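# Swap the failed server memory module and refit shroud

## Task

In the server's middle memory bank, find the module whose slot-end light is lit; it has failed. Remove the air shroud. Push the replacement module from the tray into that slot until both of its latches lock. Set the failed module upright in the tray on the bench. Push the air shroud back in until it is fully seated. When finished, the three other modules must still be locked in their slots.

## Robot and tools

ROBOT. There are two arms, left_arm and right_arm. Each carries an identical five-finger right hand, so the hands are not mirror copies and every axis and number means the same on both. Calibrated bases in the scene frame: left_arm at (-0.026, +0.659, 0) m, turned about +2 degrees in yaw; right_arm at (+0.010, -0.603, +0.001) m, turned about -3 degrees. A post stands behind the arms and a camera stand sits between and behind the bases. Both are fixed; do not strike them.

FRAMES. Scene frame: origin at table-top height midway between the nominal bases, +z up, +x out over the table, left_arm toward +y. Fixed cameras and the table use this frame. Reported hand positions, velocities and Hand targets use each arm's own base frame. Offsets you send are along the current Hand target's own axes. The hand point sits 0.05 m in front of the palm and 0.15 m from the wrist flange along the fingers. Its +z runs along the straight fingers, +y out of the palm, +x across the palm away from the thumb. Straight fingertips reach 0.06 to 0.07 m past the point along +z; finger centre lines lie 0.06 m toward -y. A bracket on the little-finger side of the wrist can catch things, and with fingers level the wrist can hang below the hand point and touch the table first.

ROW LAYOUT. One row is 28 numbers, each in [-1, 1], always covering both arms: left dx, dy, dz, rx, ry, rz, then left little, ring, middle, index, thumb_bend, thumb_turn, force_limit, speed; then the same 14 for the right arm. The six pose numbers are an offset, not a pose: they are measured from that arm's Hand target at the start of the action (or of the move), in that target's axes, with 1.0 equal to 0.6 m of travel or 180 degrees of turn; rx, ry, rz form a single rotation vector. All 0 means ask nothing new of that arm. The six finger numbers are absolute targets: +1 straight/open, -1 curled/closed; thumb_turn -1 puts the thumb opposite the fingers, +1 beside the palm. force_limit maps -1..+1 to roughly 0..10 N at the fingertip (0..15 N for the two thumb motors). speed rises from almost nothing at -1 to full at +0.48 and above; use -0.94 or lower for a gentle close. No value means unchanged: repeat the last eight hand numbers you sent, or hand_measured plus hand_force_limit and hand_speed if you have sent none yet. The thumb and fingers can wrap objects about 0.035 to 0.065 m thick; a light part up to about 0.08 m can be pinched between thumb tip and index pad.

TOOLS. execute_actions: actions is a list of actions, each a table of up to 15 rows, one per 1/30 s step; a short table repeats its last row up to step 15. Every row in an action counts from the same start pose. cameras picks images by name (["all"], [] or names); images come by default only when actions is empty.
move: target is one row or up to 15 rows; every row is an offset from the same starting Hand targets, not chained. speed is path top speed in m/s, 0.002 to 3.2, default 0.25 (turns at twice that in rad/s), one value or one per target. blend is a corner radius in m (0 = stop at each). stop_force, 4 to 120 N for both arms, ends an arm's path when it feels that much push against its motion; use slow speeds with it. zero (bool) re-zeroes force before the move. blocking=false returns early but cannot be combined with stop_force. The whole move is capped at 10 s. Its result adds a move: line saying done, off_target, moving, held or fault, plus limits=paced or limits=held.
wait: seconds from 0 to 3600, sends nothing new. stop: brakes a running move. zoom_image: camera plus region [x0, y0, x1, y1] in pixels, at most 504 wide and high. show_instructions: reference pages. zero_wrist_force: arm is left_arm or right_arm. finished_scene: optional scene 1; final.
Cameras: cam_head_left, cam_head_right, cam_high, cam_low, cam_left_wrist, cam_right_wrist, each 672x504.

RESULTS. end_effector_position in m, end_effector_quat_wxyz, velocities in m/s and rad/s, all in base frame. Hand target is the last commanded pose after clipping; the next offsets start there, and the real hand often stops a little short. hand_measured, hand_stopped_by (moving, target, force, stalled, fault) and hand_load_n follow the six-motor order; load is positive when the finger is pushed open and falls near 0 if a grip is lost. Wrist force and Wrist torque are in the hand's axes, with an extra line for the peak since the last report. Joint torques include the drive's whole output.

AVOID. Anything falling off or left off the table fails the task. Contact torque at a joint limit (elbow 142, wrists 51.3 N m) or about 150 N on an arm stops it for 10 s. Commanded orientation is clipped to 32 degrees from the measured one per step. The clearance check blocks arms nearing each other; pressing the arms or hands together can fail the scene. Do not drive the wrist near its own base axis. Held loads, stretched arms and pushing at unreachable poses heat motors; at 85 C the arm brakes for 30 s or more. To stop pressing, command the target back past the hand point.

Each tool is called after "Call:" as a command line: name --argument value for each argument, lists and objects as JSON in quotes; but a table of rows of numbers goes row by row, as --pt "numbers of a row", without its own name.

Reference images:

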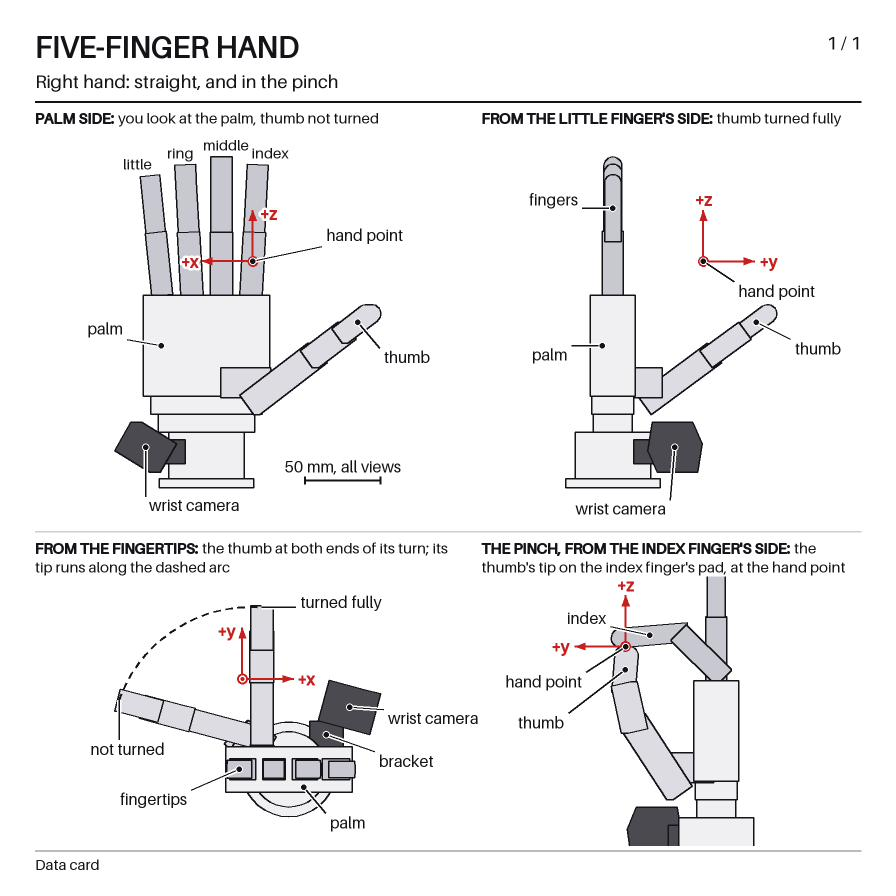

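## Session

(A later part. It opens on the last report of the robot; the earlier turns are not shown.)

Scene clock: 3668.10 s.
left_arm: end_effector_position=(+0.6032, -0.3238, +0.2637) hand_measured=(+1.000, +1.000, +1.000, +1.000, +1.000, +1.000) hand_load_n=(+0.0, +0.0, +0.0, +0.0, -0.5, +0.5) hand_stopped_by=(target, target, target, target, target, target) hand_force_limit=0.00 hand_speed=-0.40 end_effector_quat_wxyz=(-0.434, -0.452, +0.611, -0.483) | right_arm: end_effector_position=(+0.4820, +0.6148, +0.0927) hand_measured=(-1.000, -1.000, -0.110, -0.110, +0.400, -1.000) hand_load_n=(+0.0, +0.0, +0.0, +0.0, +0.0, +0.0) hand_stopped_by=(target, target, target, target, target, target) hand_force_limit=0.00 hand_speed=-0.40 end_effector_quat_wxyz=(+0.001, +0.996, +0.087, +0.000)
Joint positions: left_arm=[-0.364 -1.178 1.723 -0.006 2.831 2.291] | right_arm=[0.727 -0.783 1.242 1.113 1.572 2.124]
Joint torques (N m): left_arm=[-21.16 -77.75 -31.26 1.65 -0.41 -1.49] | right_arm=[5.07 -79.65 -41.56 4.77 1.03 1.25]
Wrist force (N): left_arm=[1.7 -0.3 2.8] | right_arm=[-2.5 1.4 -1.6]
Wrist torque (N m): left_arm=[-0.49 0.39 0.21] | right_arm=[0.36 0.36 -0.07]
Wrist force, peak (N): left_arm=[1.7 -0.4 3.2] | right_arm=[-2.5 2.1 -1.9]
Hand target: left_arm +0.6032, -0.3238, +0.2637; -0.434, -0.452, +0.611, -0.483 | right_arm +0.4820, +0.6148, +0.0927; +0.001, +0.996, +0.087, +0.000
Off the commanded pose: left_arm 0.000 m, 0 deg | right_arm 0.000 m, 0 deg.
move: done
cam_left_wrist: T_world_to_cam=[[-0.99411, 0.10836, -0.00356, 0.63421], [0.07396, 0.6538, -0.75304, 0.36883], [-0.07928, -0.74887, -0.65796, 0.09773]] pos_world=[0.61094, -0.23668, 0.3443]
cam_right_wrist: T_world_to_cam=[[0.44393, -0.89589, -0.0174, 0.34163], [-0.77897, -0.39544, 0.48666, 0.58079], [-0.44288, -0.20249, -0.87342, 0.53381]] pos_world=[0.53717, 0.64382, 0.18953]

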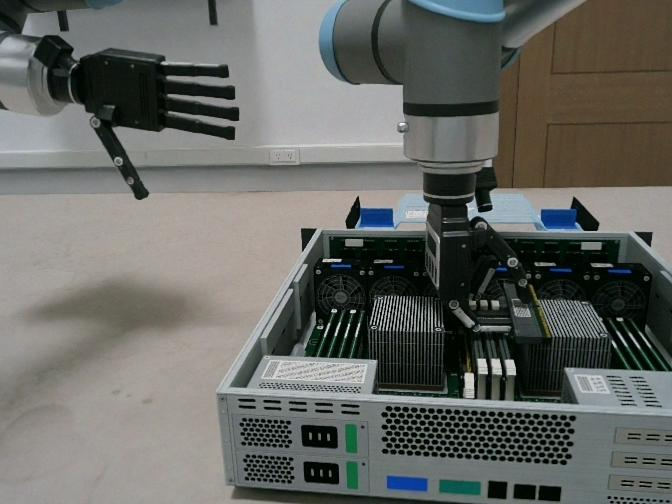

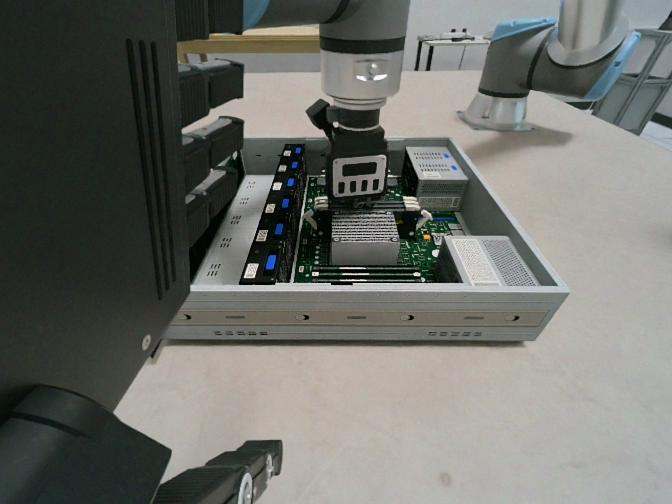

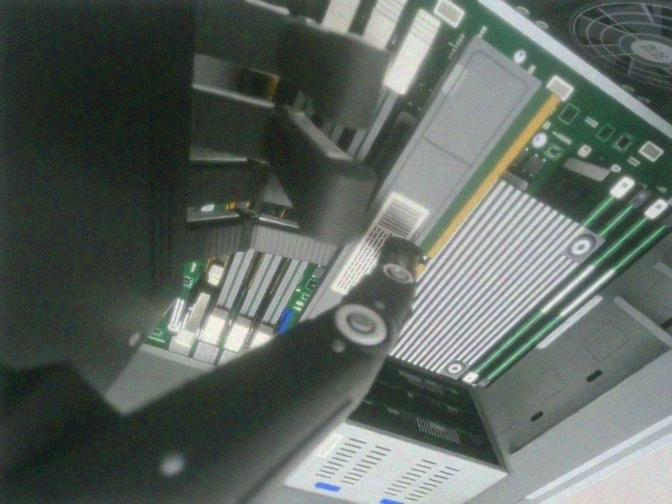

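Call:
move --target '[0,0,0,0,0,0,1,1,1,1,1,1,0,-0.4, 0,0,-0.0042,0,0,0,-1,-1,-0.11,-0.11,0.4,-1,-0.4,-0.9]' --speed 0.01 --stop_force 4

Call:
move --target '[0,0,0,0,0,0,1,1,1,1,1,1,0,-0.4, 0,0,0,0,0,0,-1,-1,-0.11,-0.11,0.0,-1,-0.4,-0.9]' --cameras '["cam_low","cam_right_wrist"]'

Call:
zoom_image --camera "cam_low" --region '[430, 270, 550, 390]'

Scene clock: 3679.10 s.
left_arm: end_effector_position=(+0.6032, -0.3238, +0.2637) hand_measured=(+1.000, +1.000, +1.000, +1.000, +1.000, +1.000) hand_load_n=(+0.0, +0.0, +0.0, +0.0, +0.0, +0.0) hand_stopped_by=(target, target, target, target, target, target) hand_force_limit=0.00 hand_speed=-0.40 end_effector_quat_wxyz=(-0.434, -0.452, +0.611, -0.483) | right_arm: end_effector_position=(+0.4820, +0.6148, +0.0952) hand_measured=(-1.000, -1.000, -0.110, -0.110, +0.400, -1.000) hand_load_n=(+0.0, +0.0, +0.0, +0.5, +0.0, +0.0) hand_stopped_by=(target, target, target, target, target, target) hand_force_limit=-0.40 hand_speed=-0.90 end_effector_quat_wxyz=(+0.001, +0.996, +0.087, +0.000)
Joint positions: left_arm=[-0.364 -1.178 1.723 -0.006 2.831 2.291] | right_arm=[0.727 -0.785 1.24 1.116 1.572 2.124]
Joint torques (N m): left_arm=[-18.88 -76.85 -30.86 1.46 0.06 -1.13] | right_arm=[6.14 -105.14 -37.58 2.93 -0.42 1.32]
Wrist force (N): left_arm=[1.7 0.0 2.8] | right_arm=[-2.2 1.5 -0.9]
Wrist torque (N m): left_arm=[-0.44 0.38 0.23] | right_arm=[0.36 0.30 -0.04]
Wrist force, peak (N): left_arm=[1.5 -0.2 3.3] | right_arm=[-2.9 1.7 -1.0]
Hand target: left_arm +0.6032, -0.3238, +0.2637; -0.434, -0.452, +0.611, -0.483 | right_arm +0.4820, +0.6148, +0.0952; +0.001, +0.996, +0.087, +0.000
Off the commanded pose: left_arm 0.000 m, 0 deg | right_arm 0.000 m, 0 deg.
move: done

Scene clock: 3682.13 s.
left_arm: end_effector_position=(+0.6032, -0.3238, +0.2637) hand_measured=(+1.000, +1.000, +1.000, +1.000, +1.000, +1.000) hand_load_n=(-0.5, +0.0, +0.0, +0.0, +0.0, +0.0) hand_stopped_by=(target, target, target, target, target, target) hand_force_limit=0.00 hand_speed=-0.40 end_effector_quat_wxyz=(-0.434, -0.452, +0.611, -0.483) | right_arm: end_effector_position=(+0.4820, +0.6148, +0.0952) hand_measured=(-1.000, -1.000, -0.110, -0.110, +0.000, -1.000) hand_load_n=(+0.0, +0.0, +0.0, +0.5, +0.0, +0.0) hand_stopped_by=(target, target, target, target, target, target) hand_force_limit=-0.40 hand_speed=-0.90 end_effector_quat_wxyz=(+0.001, +0.996, +0.087, +0.000)
Joint positions: left_arm=[-0.364 -1.178 1.723 -0.006 2.831 2.291] | right_arm=[0.727 -0.785 1.24 1.116 1.572 2.124]
Joint torques (N m): left_arm=[-18.39 -75.08 -32.86 1.8 -0.6 -0.89] | right_arm=[5.69 -87.64 -27.57 2.51 -0.83 0.95]
Wrist force (N): left_arm=[1.8 0.0 2.8] | right_arm=[-2.4 1.5 -0.9]
Wrist torque (N m): left_arm=[-0.44 0.37 0.23] | right_arm=[0.35 0.34 -0.06]
Wrist force, peak (N): left_arm=[1.6 -0.1 3.1] | right_arm=[-2.8 1.4 -1.5]
Hand target: left_arm +0.6032, -0.3238, +0.2637; -0.434, -0.452, +0.611, -0.483 | right_arm +0.4820, +0.6148, +0.0952; +0.001, +0.996, +0.087, +0.000
Off the commanded pose: left_arm 0.000 m, 0 deg | right_arm 0.000 m, 0 deg.
move: done
cam_right_wrist: T_world_to_cam=[[0.44393, -0.89589, -0.0174, 0.34172], [-0.77897, -0.39544, 0.48666, 0.5795], [-0.44288, -0.20249, -0.87342, 0.53595]] pos_world=[0.53707, 0.64382, 0.19203]

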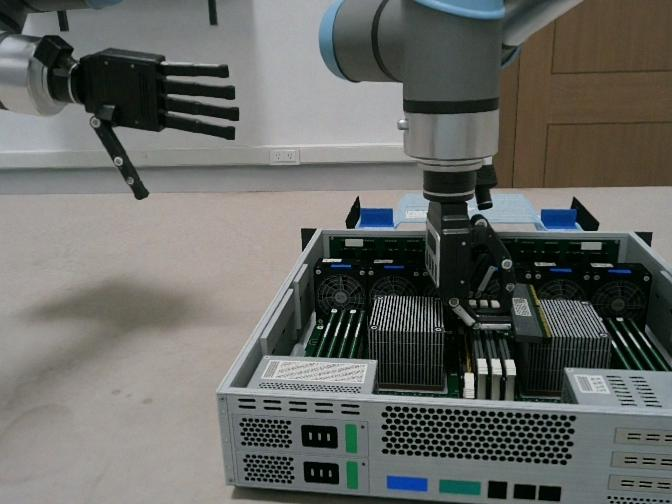

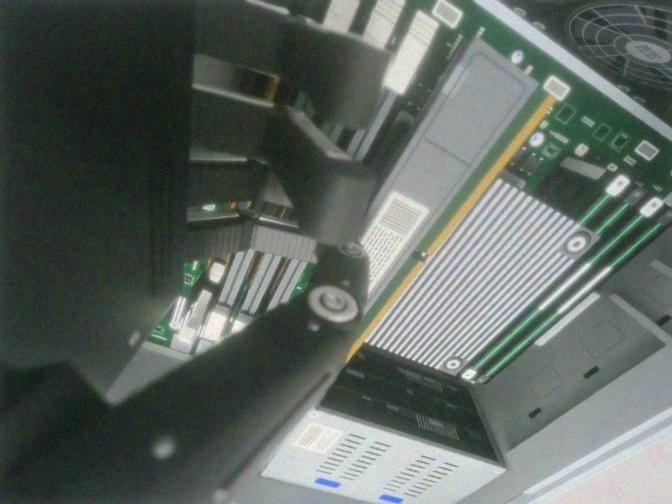

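Scaled by 4.200 from the camera's image (finer frame: 960x720).

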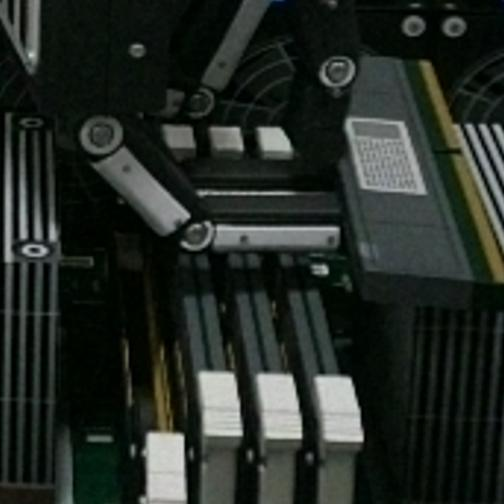

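Call:
move --target '[0,0,0,0,0,0,1,1,1,1,1,1,0,-0.4, 0,0,0,0,0,0,-1,-1,-0.11,-0.11,0.3,-1,-0.4,-0.7]'

Call:
move --target '[0,0,0,0,0,0,1,1,1,1,1,1,0,-0.4, 0,0,0.0057,0,0,0,-1,-1,-0.11,-0.11,0.3,-1,-0.4,-0.7]' --speed 0.02 --stop_force 4

Call:
move --target '[0,0,0,0,0,0,1,1,1,1,1,1,0,-0.4, 0,0,0,0,0,0,-1,-1,-0.16,-0.16,0.3,-1,-0.4,-0.8]' --cameras '["cam_low"]'

Call:
zoom_image --camera "cam_low" --region '[430, 270, 550, 390]'

Scene clock: 3716.03 s.
left_arm: end_effector_position=(+0.6032, -0.3238, +0.2637) hand_measured=(+1.000, +1.000, +1.000, +1.000, +1.000, +1.000) hand_load_n=(+0.0, +0.0, +0.0, +0.0, +0.0, +0.0) hand_stopped_by=(target, target, target, target, target, target) hand_force_limit=0.00 hand_speed=-0.40 end_effector_quat_wxyz=(-0.434, -0.452, +0.611, -0.483) | right_arm: end_effector_position=(+0.4820, +0.6148, +0.0952) hand_measured=(-1.000, -1.000, -0.110, -0.110, +0.300, -1.000) hand_load_n=(+0.0, +0.0, +0.0, +0.0, +0.0, +0.0) hand_stopped_by=(target, target, target, target, target, target) hand_force_limit=-0.40 hand_speed=-0.70 end_effector_quat_wxyz=(+0.001, +0.996, +0.087, +0.000)
Joint positions: left_arm=[-0.364 -1.178 1.723 -0.006 2.831 2.291] | right_arm=[0.727 -0.785 1.24 1.116 1.572 2.124]
Joint torques (N m): left_arm=[-19.82 -76.9 -32.07 1.84 -0.7 -0.26] | right_arm=[4.63 -86.68 -28.02 2.63 -1.61 1.11]
Wrist force (N): left_arm=[1.6 -0.2 2.7] | right_arm=[-2.2 1.3 -1.4]
Wrist torque (N m): left_arm=[-0.46 0.40 0.21] | right_arm=[0.34 0.32 -0.06]
Wrist force, peak (N): left_arm=[1.7 -0.1 3.2] | right_arm=[-2.3 2.0 -1.6]
Hand target: left_arm +0.6032, -0.3238, +0.2637; -0.434, -0.452, +0.611, -0.483 | right_arm +0.4820, +0.6148, +0.0952; +0.001, +0.996, +0.087, +0.000
Off the commanded pose: left_arm 0.000 m, 0 deg | right_arm 0.000 m, 0 deg.
move: done

Scene clock: 3717.10 s.
left_arm: end_effector_position=(+0.6032, -0.3238, +0.2637) hand_measured=(+1.000, +1.000, +1.000, +1.000, +1.000, +1.000) hand_load_n=(+0.0, +0.0, +0.0, +0.0, +0.0, +0.0) hand_stopped_by=(target, target, target, target, target, target) hand_force_limit=0.00 hand_speed=-0.40 end_effector_quat_wxyz=(-0.434, -0.452, +0.611, -0.483) | right_arm: end_effector_position=(+0.4820, +0.6148, +0.0917) hand_measured=(-1.000, -1.000, -0.110, -0.110, +0.300, -1.000) hand_load_n=(+0.0, +0.0, +0.0, +0.0, +0.0, -0.5) hand_stopped_by=(target, target, target, target, target, target) hand_force_limit=-0.40 hand_speed=-0.70 end_effector_quat_wxyz=(+0.001, +0.996, +0.087, +0.000)
Joint positions: left_arm=[-0.364 -1.178 1.723 -0.006 2.831 2.291] | right_arm=[0.727 -0.782 1.242 1.112 1.572 2.124]
Joint torques (N m): left_arm=[-16.23 -75.12 -33.43 1.94 -0.23 -0.67] | right_arm=[2.05 -93.86 -33.39 4.53 -1.26 1.22]
Wrist force (N): left_arm=[1.5 -0.5 2.7] | right_arm=[-2.6 1.2 -1.0]
Wrist torque (N m): left_arm=[-0.50 0.42 0.20] | right_arm=[0.30 0.36 -0.08]
Wrist force, peak (N): left_arm=[1.7 -0.3 3.0] | right_arm=[-2.9 1.3 -1.0]
Hand target: left_arm +0.6032, -0.3238, +0.2637; -0.434, -0.452, +0.611, -0.483 | right_arm +0.4820, +0.6148, +0.0918; +0.001, +0.996, +0.087, +0.000
Off the commanded pose: left_arm 0.000 m, 0 deg | right_arm 0.000 m, 0 deg.
move: done

Scene clock: 3717.60 s.
left_arm: end_effector_position=(+0.6032, -0.3238, +0.2637) hand_measured=(+1.000, +1.000, +1.000, +1.000, +1.000, +1.000) hand_load_n=(+0.0, +0.0, +0.0, +0.0, +0.5, +0.0) hand_stopped_by=(target, target, target, target, target, target) hand_force_limit=0.00 hand_speed=-0.40 end_effector_quat_wxyz=(-0.434, -0.452, +0.611, -0.483) | right_arm: end_effector_position=(+0.4820, +0.6148, +0.0917) hand_measured=(-1.000, -1.000, -0.160, -0.160, +0.300, -1.000) hand_load_n=(+0.0, +0.0, +0.0, +0.5, -0.5, +0.0) hand_stopped_by=(target, target, target, target, target, target) hand_force_limit=-0.40 hand_speed=-0.80 end_effector_quat_wxyz=(+0.001, +0.996, +0.087, +0.000)
Joint positions: left_arm=[-0.364 -1.178 1.723 -0.006 2.831 2.291] | right_arm=[0.727 -0.782 1.242 1.112 1.572 2.124]
Joint torques (N m): left_arm=[-17.6 -75.99 -31.73 1.95 -0.31 -0.52] | right_arm=[1.5 -101.74 -39.81 4.77 -1.48 0.8]
Wrist force (N): left_arm=[1.5 -0.3 2.9] | right_arm=[-2.3 1.2 -1.0]
Wrist torque (N m): left_arm=[-0.49 0.42 0.21] | right_arm=[0.32 0.32 -0.06]
Wrist force, peak (N): left_arm=[2.0 -0.4 2.9] | right_arm=[-2.8 1.1 -1.3]
Hand target: left_arm +0.6032, -0.3238, +0.2637; -0.434, -0.452, +0.611, -0.483 | right_arm +0.4820, +0.6148, +0.0918; +0.001, +0.996, +0.087, +0.000
Off the commanded pose: left_arm 0.000 m, 0 deg | right_arm 0.000 m, 0 deg.
move: done

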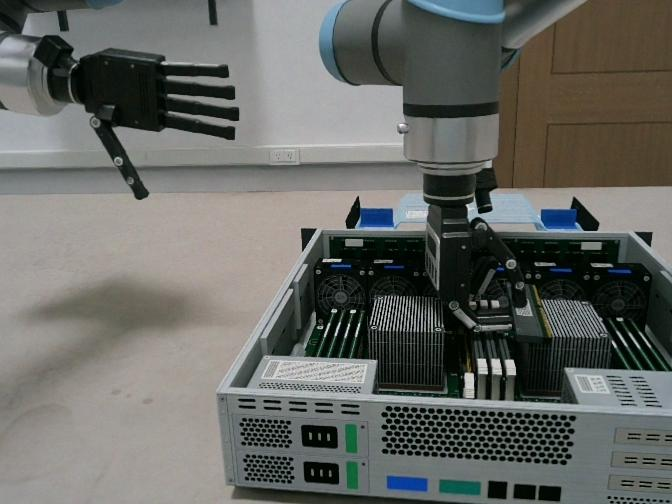

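Scaled by 4.200 from the camera's image (finer frame: 960x720).

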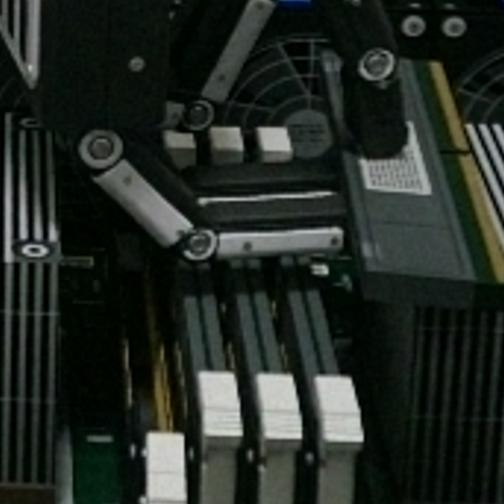

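Call:
move --target '[0,0,0,0,0,0,1,1,1,1,1,1,0,-0.4, 0,0,0,0,0,0,-1,-1,-0.16,-0.16,0.05,-1,-0.4,-0.92]' --cameras '["cam_low"]'

Call:
zoom_image --camera "cam_low" --region '[430, 270, 550, 390]'

Scene clock: 3723.07 s.
left_arm: end_effector_position=(+0.6032, -0.3238, +0.2637) hand_measured=(+1.000, +1.000, +1.000, +1.000, +1.000, +1.000) hand_load_n=(+0.0, +0.0, +0.0, +0.0, +0.0, +0.0) hand_stopped_by=(target, target, target, target, target, target) hand_force_limit=0.00 hand_speed=-0.40 end_effector_quat_wxyz=(-0.434, -0.452, +0.611, -0.483) | right_arm: end_effector_position=(+0.4820, +0.6148, +0.0918) hand_measured=(-1.000, -1.000, -0.160, -0.160, +0.210, -1.000) hand_load_n=(+0.0, +0.0, +3.5, +2.5, +4.0, +0.0) hand_stopped_by=(target, target, target, target, force, target) hand_force_limit=-0.40 hand_speed=-0.92 end_effector_quat_wxyz=(+0.001, +0.996, +0.087, +0.000)
Joint positions: left_arm=[-0.364 -1.178 1.723 -0.006 2.831 2.291] | right_arm=[0.727 -0.782 1.242 1.112 1.572 2.124]
Joint torques (N m): left_arm=[-22.06 -74.89 -33.26 1.65 -0.39 0.24] | right_arm=[-7.36 -106.68 -41.65 4.81 -1.07 -1.36]
Wrist force (N): left_arm=[1.7 -0.1 2.9] | right_arm=[-2.5 1.5 -1.0]
Wrist torque (N m): left_arm=[-0.47 0.39 0.22] | right_arm=[0.35 0.35 -0.06]
Wrist force, peak (N): left_arm=[1.8 -0.3 3.2] | right_arm=[-2.6 1.6 -1.5]
Hand target: left_arm +0.6032, -0.3238, +0.2637; -0.434, -0.452, +0.611, -0.483 | right_arm +0.4820, +0.6148, +0.0918; +0.001, +0.996, +0.087, +0.000
Off the commanded pose: left_arm 0.000 m, 0 deg | right_arm 0.000 m, 0 deg.
move: done

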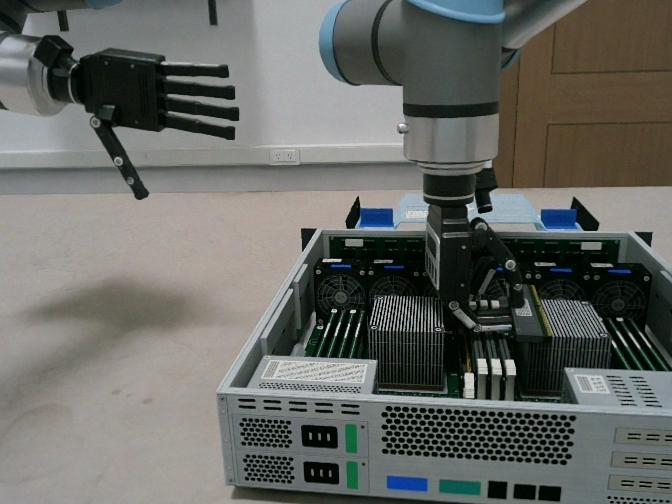

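Scaled by 4.200 from the camera's image (finer frame: 960x720).

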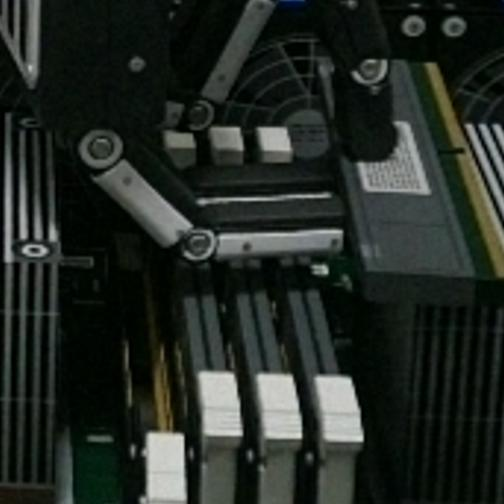

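Call:
move --target '[0,0,0,0,0,0,1,1,1,1,1,1,0,-0.4, 0,0,0,0,0,0,-1,-1,-0.16,-0.16,0.03,-1,0.2,-0.94]'

Scene clock: 3731.23 s.
left_arm: end_effector_position=(+0.6032, -0.3238, +0.2637) hand_measured=(+1.000, +1.000, +1.000, +1.000, +1.000, +1.000) hand_load_n=(+0.0, +0.0, -0.5, +0.0, +0.0, +0.0) hand_stopped_by=(target, target, target, target, target, target) hand_force_limit=0.00 hand_speed=-0.40 end_effector_quat_wxyz=(-0.434, -0.452, +0.611, -0.483) | right_arm: end_effector_position=(+0.4820, +0.6148, +0.0918) hand_measured=(-1.000, -1.000, -0.160, -0.160, +0.172, -1.000) hand_load_n=(+0.0, +0.0, +5.5, +4.0, +9.0, +0.0) hand_stopped_by=(target, target, target, target, force, target) hand_force_limit=0.20 hand_speed=-0.94 end_effector_quat_wxyz=(+0.001, +0.996, +0.087, +0.000)
Joint positions: left_arm=[-0.364 -1.178 1.723 -0.006 2.831 2.291] | right_arm=[0.727 -0.782 1.242 1.112 1.572 2.124]
Joint torques (N m): left_arm=[-21.02 -72.97 -34.18 1.49 0.2 0.2] | right_arm=[-9.69 -106.77 -41.5 4.57 -1.28 -2.83]
Wrist force (N): left_arm=[1.5 -0.4 2.7] | right_arm=[-2.6 1.4 -1.5]
Wrist torque (N m): left_arm=[-0.50 0.42 0.20] | right_arm=[0.35 0.39 -0.07]
Wrist force, peak (N): left_arm=[1.8 -0.4 3.1] | right_arm=[-2.9 1.4 -1.5]
Hand target: left_arm +0.6032, -0.3238, +0.2637; -0.434, -0.452, +0.611, -0.483 | right_arm +0.4820, +0.6148, +0.0918; +0.001, +0.996, +0.087, +0.000
Off the commanded pose: left_arm 0.000 m, 0 deg | right_arm 0.000 m, 0 deg.
move: done

Call:
move --target '[0,0,0,0,0,0,1,1,1,1,1,1,0,-0.4, 0,0,-0.03,0,0,0,-1,-1,-0.16,-0.16,0.03,-1,0.2,-0.94]' --speed 0.02 --cameras '["cam_low","cam_left_wrist"]'

Call:
zoom_image --camera "cam_low" --region '[430, 240, 590, 390]'

Call:
zoom_image --camera "cam_left_wrist" --region '[290, 120, 450, 260]'

Scene clock: 3738.40 s.
left_arm: end_effector_position=(+0.6032, -0.3238, +0.2637) hand_measured=(+1.000, +1.000, +1.000, +1.000, +1.000, +1.000) hand_load_n=(+0.0, +0.0, +0.0, +0.0, +0.0, +0.0) hand_stopped_by=(target, target, target, target, target, target) hand_force_limit=0.00 hand_speed=-0.40 end_effector_quat_wxyz=(-0.434, -0.452, +0.611, -0.483) | right_arm: end_effector_position=(+0.4820, +0.6148, +0.1100) hand_measured=(-1.000, -1.000, -0.160, -0.160, +0.172, -1.000) hand_load_n=(+0.0, +0.0, +6.0, +3.5, +8.0, +0.0) hand_stopped_by=(target, target, target, target, force, target) hand_force_limit=0.20 hand_speed=-0.94 end_effector_quat_wxyz=(+0.001, +0.996, +0.087, +0.000)
Joint positions: left_arm=[-0.364 -1.178 1.723 -0.006 2.831 2.291] | right_arm=[0.727 -0.796 1.232 1.136 1.572 2.124]
Joint torques (N m): left_arm=[-22.25 -71.76 -34.42 1.5 -0.19 0.4] | right_arm=[-0.63 -90.75 -35.18 2.98 -1.11 -0.83]
Wrist force (N): left_arm=[1.3 -0.2 2.7] | right_arm=[-2.3 1.7 -1.1]
Wrist torque (N m): left_arm=[-0.46 0.46 0.19] | right_arm=[0.40 0.31 -0.05]
Wrist force, peak (N): left_arm=[1.5 -0.2 3.3] | right_arm=[-2.8 1.7 -1.5]
Hand target: left_arm +0.6032, -0.3238, +0.2637; -0.434, -0.452, +0.611, -0.483 | right_arm +0.4820, +0.6148, +0.1098; +0.001, +0.996, +0.087, +0.000
Off the commanded pose: left_arm 0.000 m, 0 deg | right_arm 0.000 m, 0 deg.
move: done
cam_left_wrist: T_world_to_cam=[[-0.99411, 0.10836, -0.00356, 0.63421], [0.07396, 0.6538, -0.75304, 0.36883], [-0.07928, -0.74887, -0.65796, 0.09773]] pos_world=[0.61094, -0.23668, 0.3443]

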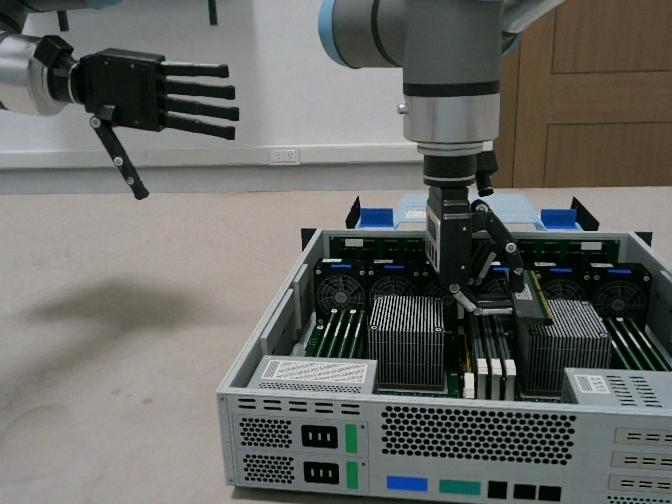

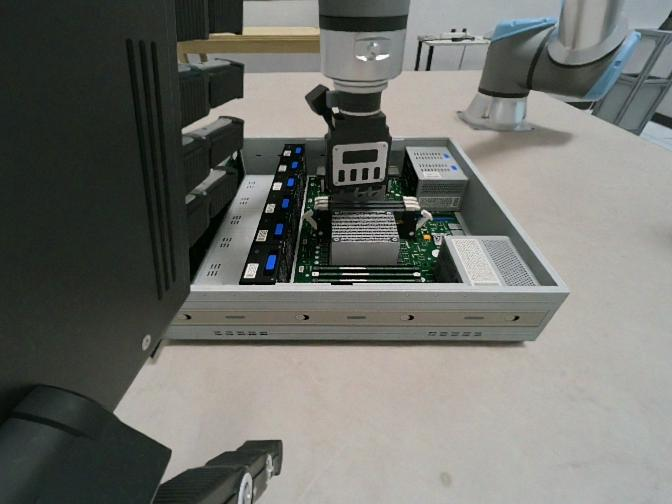

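Scaled by 3.150 from the camera's image (finer frame: 960x720).

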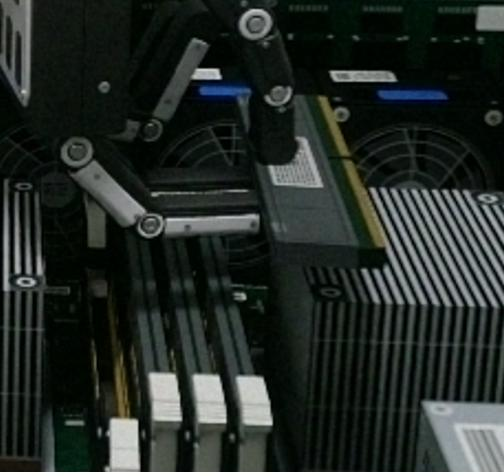

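Scaled by 3.150 from the camera's image (finer frame: 960x720).

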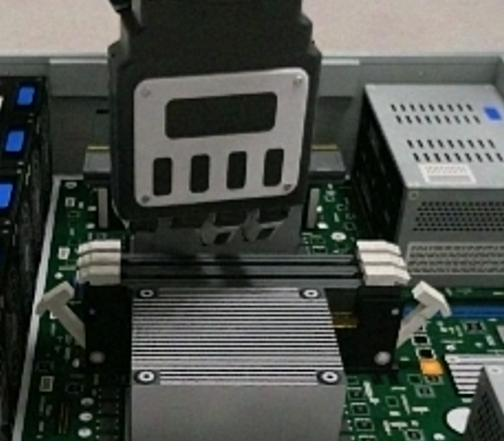

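Call:
move --target '[0,0,0,0,0,0,1,1,1,1,1,1,0,-0.4, 0,0,-0.2333,0,0,0,-1,-1,-0.16,-0.16,0.03,-1,0.2,-0.94]' --speed 0.06 --cameras '["cam_low"]'

Call:
zoom_image --camera "cam_low" --region '[430, 100, 610, 260]'

Scene clock: 3831.13 s.
left_arm: end_effector_position=(+0.6032, -0.3238, +0.2637) hand_measured=(+1.000, +1.000, +1.000, +1.000, +1.000, +1.000) hand_load_n=(+0.0, +0.0, +0.0, +0.0, +0.0, +0.0) hand_stopped_by=(target, target, target, target, target, target) hand_force_limit=0.00 hand_speed=-0.40 end_effector_quat_wxyz=(-0.434, -0.452, +0.611, -0.483) | right_arm: end_effector_position=(+0.4820, +0.6151, +0.2500) hand_measured=(-1.000, -1.000, -0.160, -0.160, +0.172, -1.000) hand_load_n=(+0.0, +0.0, +6.0, +3.5, +8.0, +0.0) hand_stopped_by=(target, target, target, target, force, target) hand_force_limit=0.20 hand_speed=-0.94 end_effector_quat_wxyz=(+0.001, +0.996, +0.087, +0.000)
Joint positions: left_arm=[-0.364 -1.178 1.723 -0.006 2.831 2.291] | right_arm=[0.727 -0.877 1.116 1.333 1.572 2.124]
Joint torques (N m): left_arm=[-18.2 -70.13 -35.33 1.76 0.18 1.05] | right_arm=[12.95 -80.27 -32.76 2.69 -1.5 2.1]
Wrist force (N): left_arm=[1.4 -0.4 2.9] | right_arm=[-1.9 1.0 -0.7]
Wrist torque (N m): left_arm=[-0.51 0.43 0.20] | right_arm=[0.29 0.25 -0.04]
Wrist force, peak (N): left_arm=[1.9 -0.6 3.1] | right_arm=[-2.9 1.6 -1.3]
Hand target: left_arm +0.6032, -0.3238, +0.2637; -0.434, -0.452, +0.611, -0.483 | right_arm +0.4820, +0.6150, +0.2498; +0.001, +0.996, +0.087, +0.000
Off the commanded pose: left_arm 0.000 m, 0 deg | right_arm 0.000 m, 0 deg.
move: done

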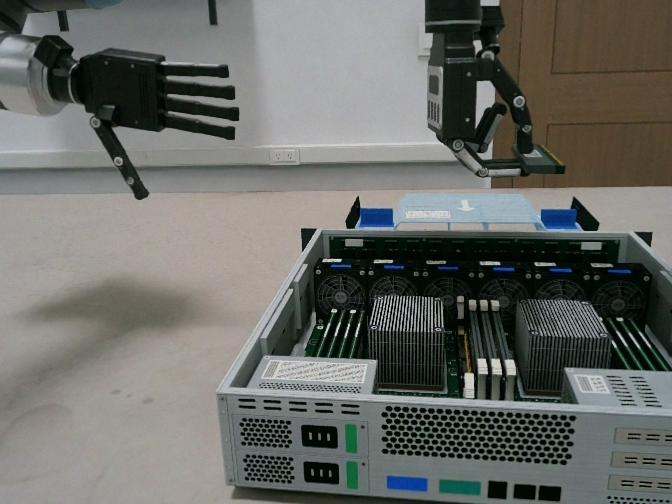

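Scaled by 2.800 from the camera's image (finer frame: 960x720).

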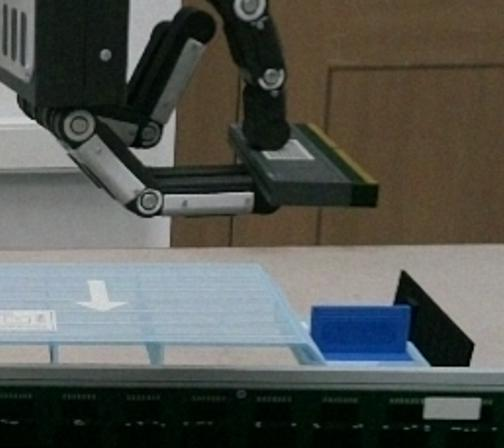

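Call:
move --pt "0 0 0 0 0 0 1 1 1 1 1 1 0 -0.4 0 0 0 0.244 0.054 0 -1 -1 -0.16 -0.16 0.03 -1 0.2 -0.94" --pt "0 0 0 0 0 0 1 1 1 1 1 1 0 -0.4 0 0 0 0.488 0.108 0 -1 -1 -0.16 -0.16 0.03 -1 0.2 -0.94" --speed 0.2 --blend 0.03 --cameras '["cam_low","cam_head_right"]'

Call:
zoom_image --camera "cam_low" --region '[430, 80, 650, 260]'

Scene clock: 3847.43 s.
left_arm: end_effector_position=(+0.6032, -0.3238, +0.2637) hand_measured=(+1.000, +1.000, +1.000, +1.000, +1.000, +1.000) hand_load_n=(+0.0, +0.0, -0.5, +0.0, +0.0, +0.0) hand_stopped_by=(target, target, target, target, target, target) hand_force_limit=0.00 hand_speed=-0.40 end_effector_quat_wxyz=(-0.434, -0.452, +0.611, -0.483) | right_arm: end_effector_position=(+0.4821, +0.6150, +0.2498) hand_measured=(-1.000, -1.000, -0.160, -0.160, +0.172, -1.000) hand_load_n=(+0.0, +0.0, +6.0, +4.0, +8.0, -0.5) hand_stopped_by=(target, target, target, target, force, target) hand_force_limit=0.20 hand_speed=-0.94 end_effector_quat_wxyz=(+0.700, -0.705, -0.061, -0.092)
Joint positions: left_arm=[-0.364 -1.178 1.723 -0.006 2.831 2.291] | right_arm=[0.324 -1.376 2.026 -0.644 0.368 2.918]
Joint torques (N m): left_arm=[-19.22 -68.69 -37.01 1.75 -0.22 0.66] | right_arm=[3.58 -36.51 -38.61 -2.7 -0.04 0.29]
Wrist force (N): left_arm=[1.5 -0.1 3.0] | right_arm=[-2.3 1.2 1.0]
Wrist torque (N m): left_arm=[-0.47 0.41 0.21] | right_arm=[0.30 0.00 -0.25]
Wrist force, peak (N): left_arm=[1.8 -0.2 3.2] | right_arm=[-2.6 1.8 -1.3]
Hand target: left_arm +0.6032, -0.3238, +0.2637; -0.434, -0.452, +0.611, -0.483 | right_arm +0.4820, +0.6150, +0.2498; +0.700, -0.705, -0.061, -0.092
Off the commanded pose: left_arm 0.000 m, 0 deg | right_arm 0.000 m, 0 deg.
move: done
Images, in order (width x height): cam_head_right 672x504, cam_low 672x504.

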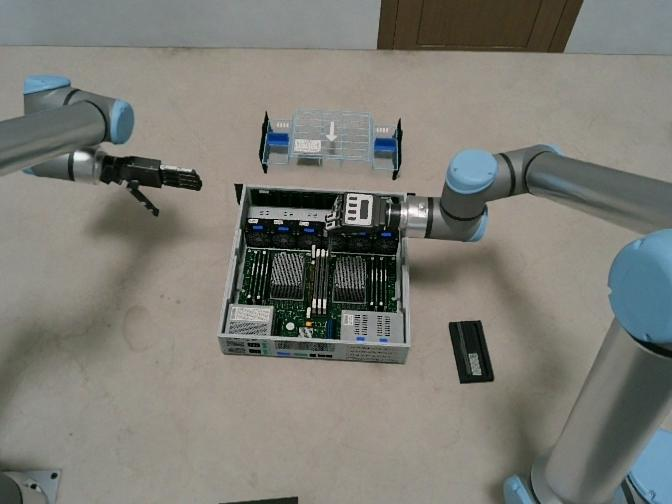

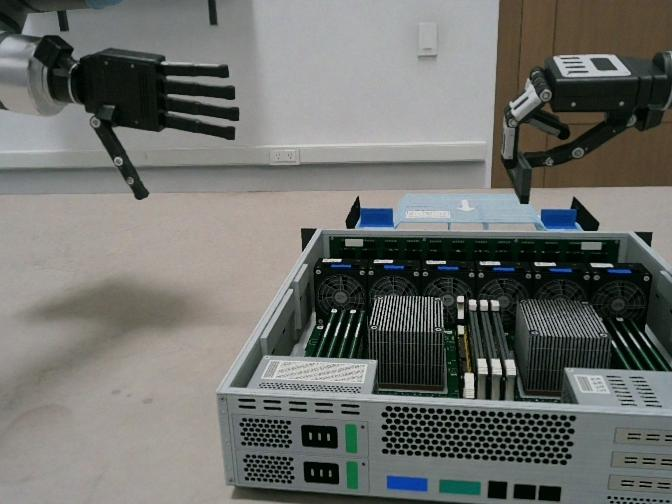

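Scaled by 2.291 from the camera's image (finer frame: 960x720).

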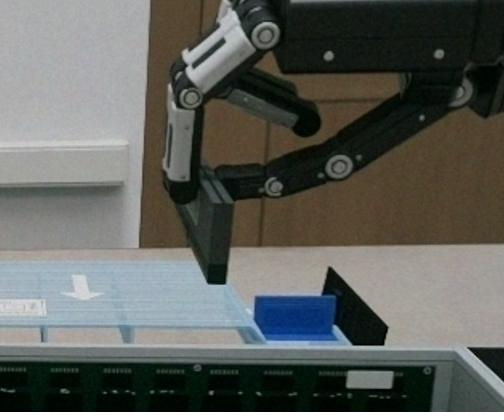

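Call:
move --target '[0,0,0,0,0,0,1,1,1,1,1,1,0,-0.4, -0.1195,-0.0265,-0.3307,0.0053,-0.0241,0,-1,-1,-0.16,-0.16,0.03,-1,0.2,-0.94]' --speed 0.12 --cameras '["cam_head_right"]'

Scene clock: 3868.97 s.
left_arm: end_effector_position=(+0.6032, -0.3238, +0.2637) hand_measured=(+1.000, +1.000, +1.000, +1.000, +1.000, +1.000) hand_load_n=(+0.0, +0.0, +0.0, +0.0, +0.0, +0.0) hand_stopped_by=(target, target, target, target, target, target) hand_force_limit=0.00 hand_speed=-0.40 end_effector_quat_wxyz=(-0.434, -0.452, +0.611, -0.483) | right_arm: end_effector_position=(+0.3999, +0.4200, +0.2503) hand_measured=(-1.000, -1.000, -0.160, -0.160, +0.172, -1.000) hand_load_n=(+0.0, +0.0, +6.0, +3.5, +8.0, +0.0) hand_stopped_by=(target, target, target, target, force, target) hand_force_limit=0.20 hand_speed=-0.94 end_effector_quat_wxyz=(+0.703, -0.702, -0.089, -0.065) end_effector_velocity=(-0.001, +0.000, +0.000) end_effector_angular_velocity=(+0.001, +0.000, +0.001)
Joint positions: left_arm=[-0.364 -1.178 1.723 -0.006 2.831 2.291] | right_arm=[-0.048 -1.622 2.296 -0.696 -0.082 2.947]
Joint velocities: left_arm=[within noise] | right_arm=[0 0.001 -0.001 0.007 -0.001 -0.007]
Joint torques (N m): left_arm=[-17.66 -69.27 -37.72 1.7 0.1 1.72] | right_arm=[0.66 -17.79 -37.94 1.6 -0.25 -3.51]
Wrist force (N): left_arm=[1.8 -0.4 3.0] | right_arm=[-1.9 1.0 0.4]
Wrist torque (N m): left_arm=[-0.50 0.36 0.22] | right_arm=[0.29 -0.04 -0.31]
Wrist force, peak (N): left_arm=[1.7 -0.3 3.2] | right_arm=[-3.2 1.9 0.4]
Hand target: left_arm +0.6032, -0.3238, +0.2637; -0.434, -0.452, +0.611, -0.483 | right_arm +0.4000, +0.4200, +0.2503; +0.703, -0.702, -0.089, -0.065
Off the commanded pose: left_arm 0.000 m, 0 deg | right_arm 0.000 m, 0 deg.
move: done

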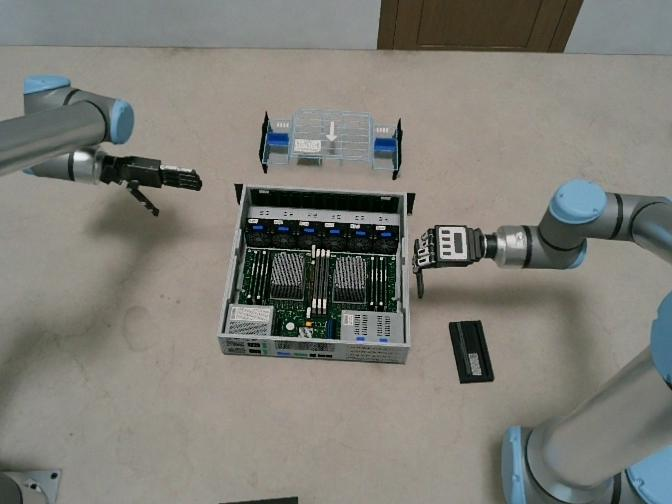

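Call:
move --target '[0,0,0,0,0,0,1,1,1,1,1,1,0,-0.4, -0.1583,0.1023,-0.277,0.0053,-0.0241,0,-1,-1,-0.16,-0.16,0.03,-1,0.2,-0.94]' --speed 0.12 --cameras '["cam_head_right","cam_head_left","cam_high","cam_right_wrist","cam_low"]'

Call:
zoom_image --camera "cam_head_right" --region '[400, 290, 540, 400]'

Call:
zoom_image --camera "cam_high" --region '[250, 60, 370, 180]'

Scene clock: 3883.47 s.
left_arm: end_effector_position=(+0.6032, -0.3238, +0.2637) hand_measured=(+1.000, +1.000, +1.000, +1.000, +1.000, +1.000) hand_load_n=(+0.0, +0.0, +0.0, +0.0, +0.0, +0.0) hand_stopped_by=(target, target, target, target, target, target) hand_force_limit=0.00 hand_speed=-0.40 end_effector_quat_wxyz=(-0.434, -0.452, +0.611, -0.483) | right_arm: end_effector_position=(+0.3261, +0.2511, +0.1702) hand_measured=(-1.000, -1.000, -0.160, -0.160, +0.172, -1.000) hand_load_n=(+0.0, +0.0, +6.0, +3.5, +8.0, +0.0) hand_stopped_by=(target, target, target, target, force, target) hand_force_limit=0.20 hand_speed=-0.94 end_effector_quat_wxyz=(+0.705, -0.698, -0.116, -0.037)
Joint positions: left_arm=[-0.364 -1.178 1.723 -0.006 2.831 2.291] | right_arm=[-0.519 -1.637 2.504 -0.872 -0.63 2.928]
Joint torques (N m): left_arm=[-18.19 -69.81 -38.73 1.89 0.1 1.01] | right_arm=[-1.55 -36.52 -35.26 2.01 -0.35 -3.34]
Wrist force (N): left_arm=[1.6 -0.3 3.1] | right_arm=[-2.1 1.4 0.3]
Wrist torque (N m): left_arm=[-0.51 0.39 0.20] | right_arm=[0.34 -0.03 -0.22]
Wrist force, peak (N): left_arm=[1.6 -0.5 3.2] | right_arm=[-3.3 1.4 0.4]
Hand target: left_arm +0.6032, -0.3238, +0.2637; -0.434, -0.452, +0.611, -0.483 | right_arm +0.3261, +0.2511, +0.1702; +0.705, -0.698, -0.116, -0.037
Off the commanded pose: left_arm 0.000 m, 0 deg | right_arm 0.000 m, 0 deg.
move: done
cam_right_wrist: T_world_to_cam=[[0.47747, 0.07013, -0.87584, -0.02094], [-0.70251, -0.56823, -0.42847, 0.45201], [-0.52773, 0.81988, -0.22205, 0.11885]] pos_world=[0.39026, 0.16087, 0.20173]
Images, in order (width x height): cam_head_left 672x504, cam_head_right 672x504, cam_high 672x504, cam_low 672x504, cam_right_wrist 672x504.

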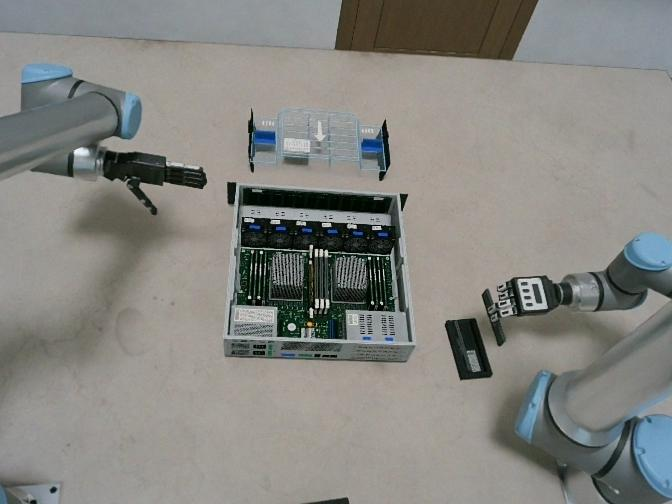

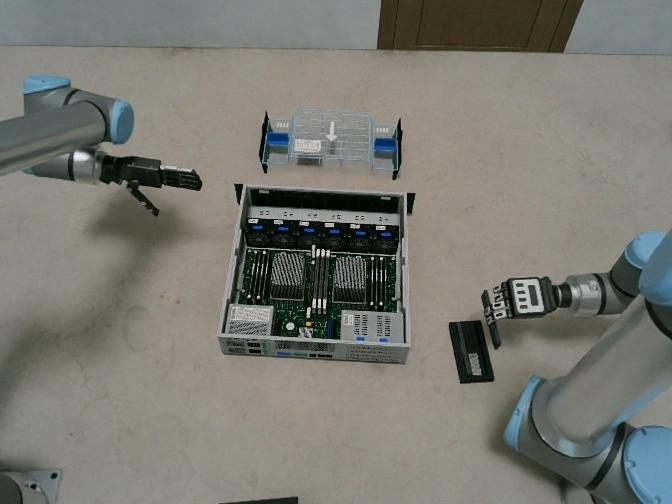

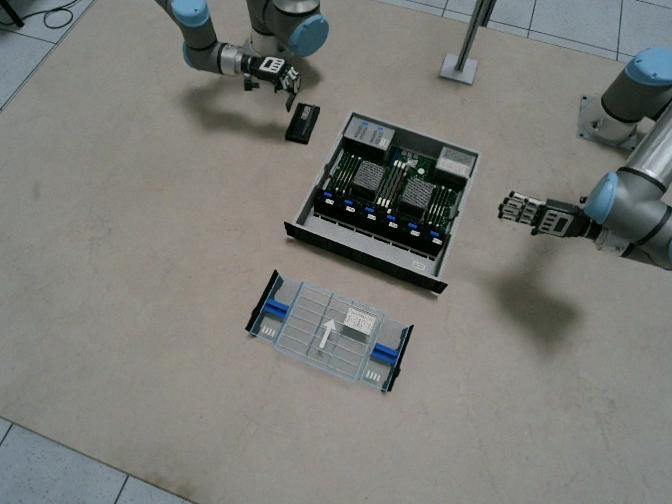

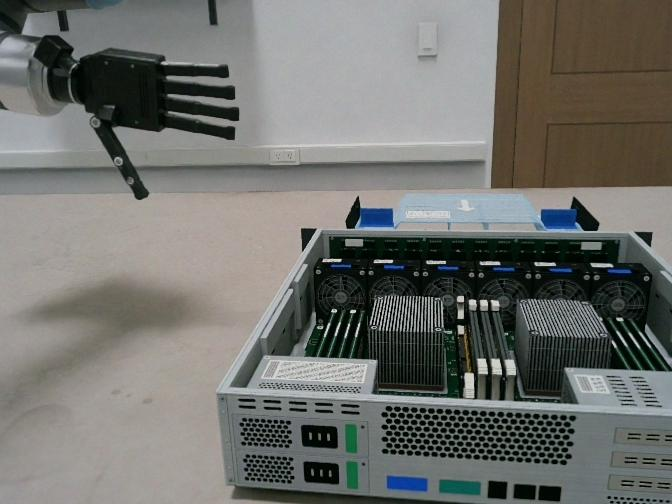

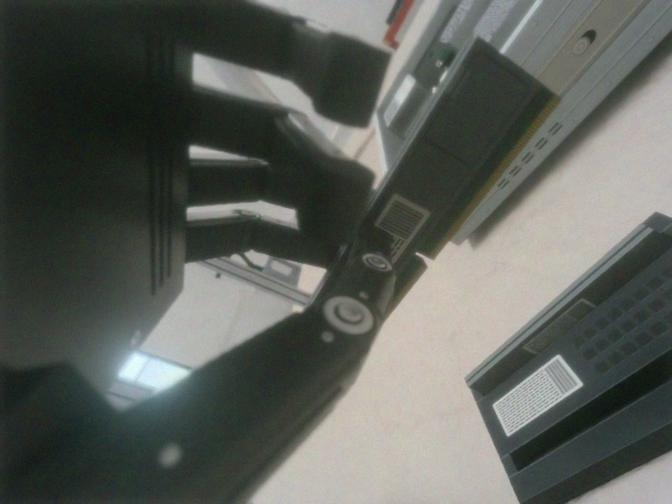

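Scaled by 3.600 from the camera's image (finer frame: 960x720).

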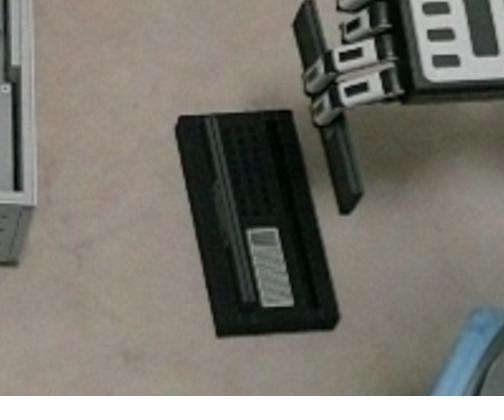

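Scaled by 4.200 from the camera's image (finer frame: 960x720).

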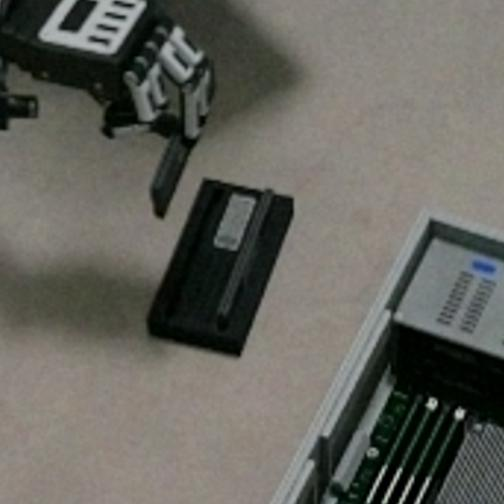

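Call:
zoom_image --camera "cam_right_wrist" --region '[360, 20, 672, 504]'

Scaled by 1.041 from the camera's image (finer frame: 960x720).

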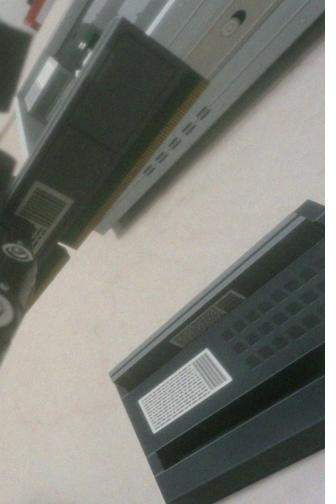

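Call:
zoom_image --camera "cam_right_wrist" --region '[450, 330, 600, 504]'

Scaled by 2.897 from the camera's image (finer frame: 960x720).

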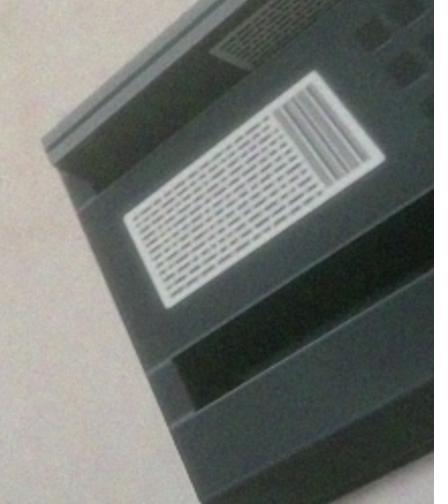

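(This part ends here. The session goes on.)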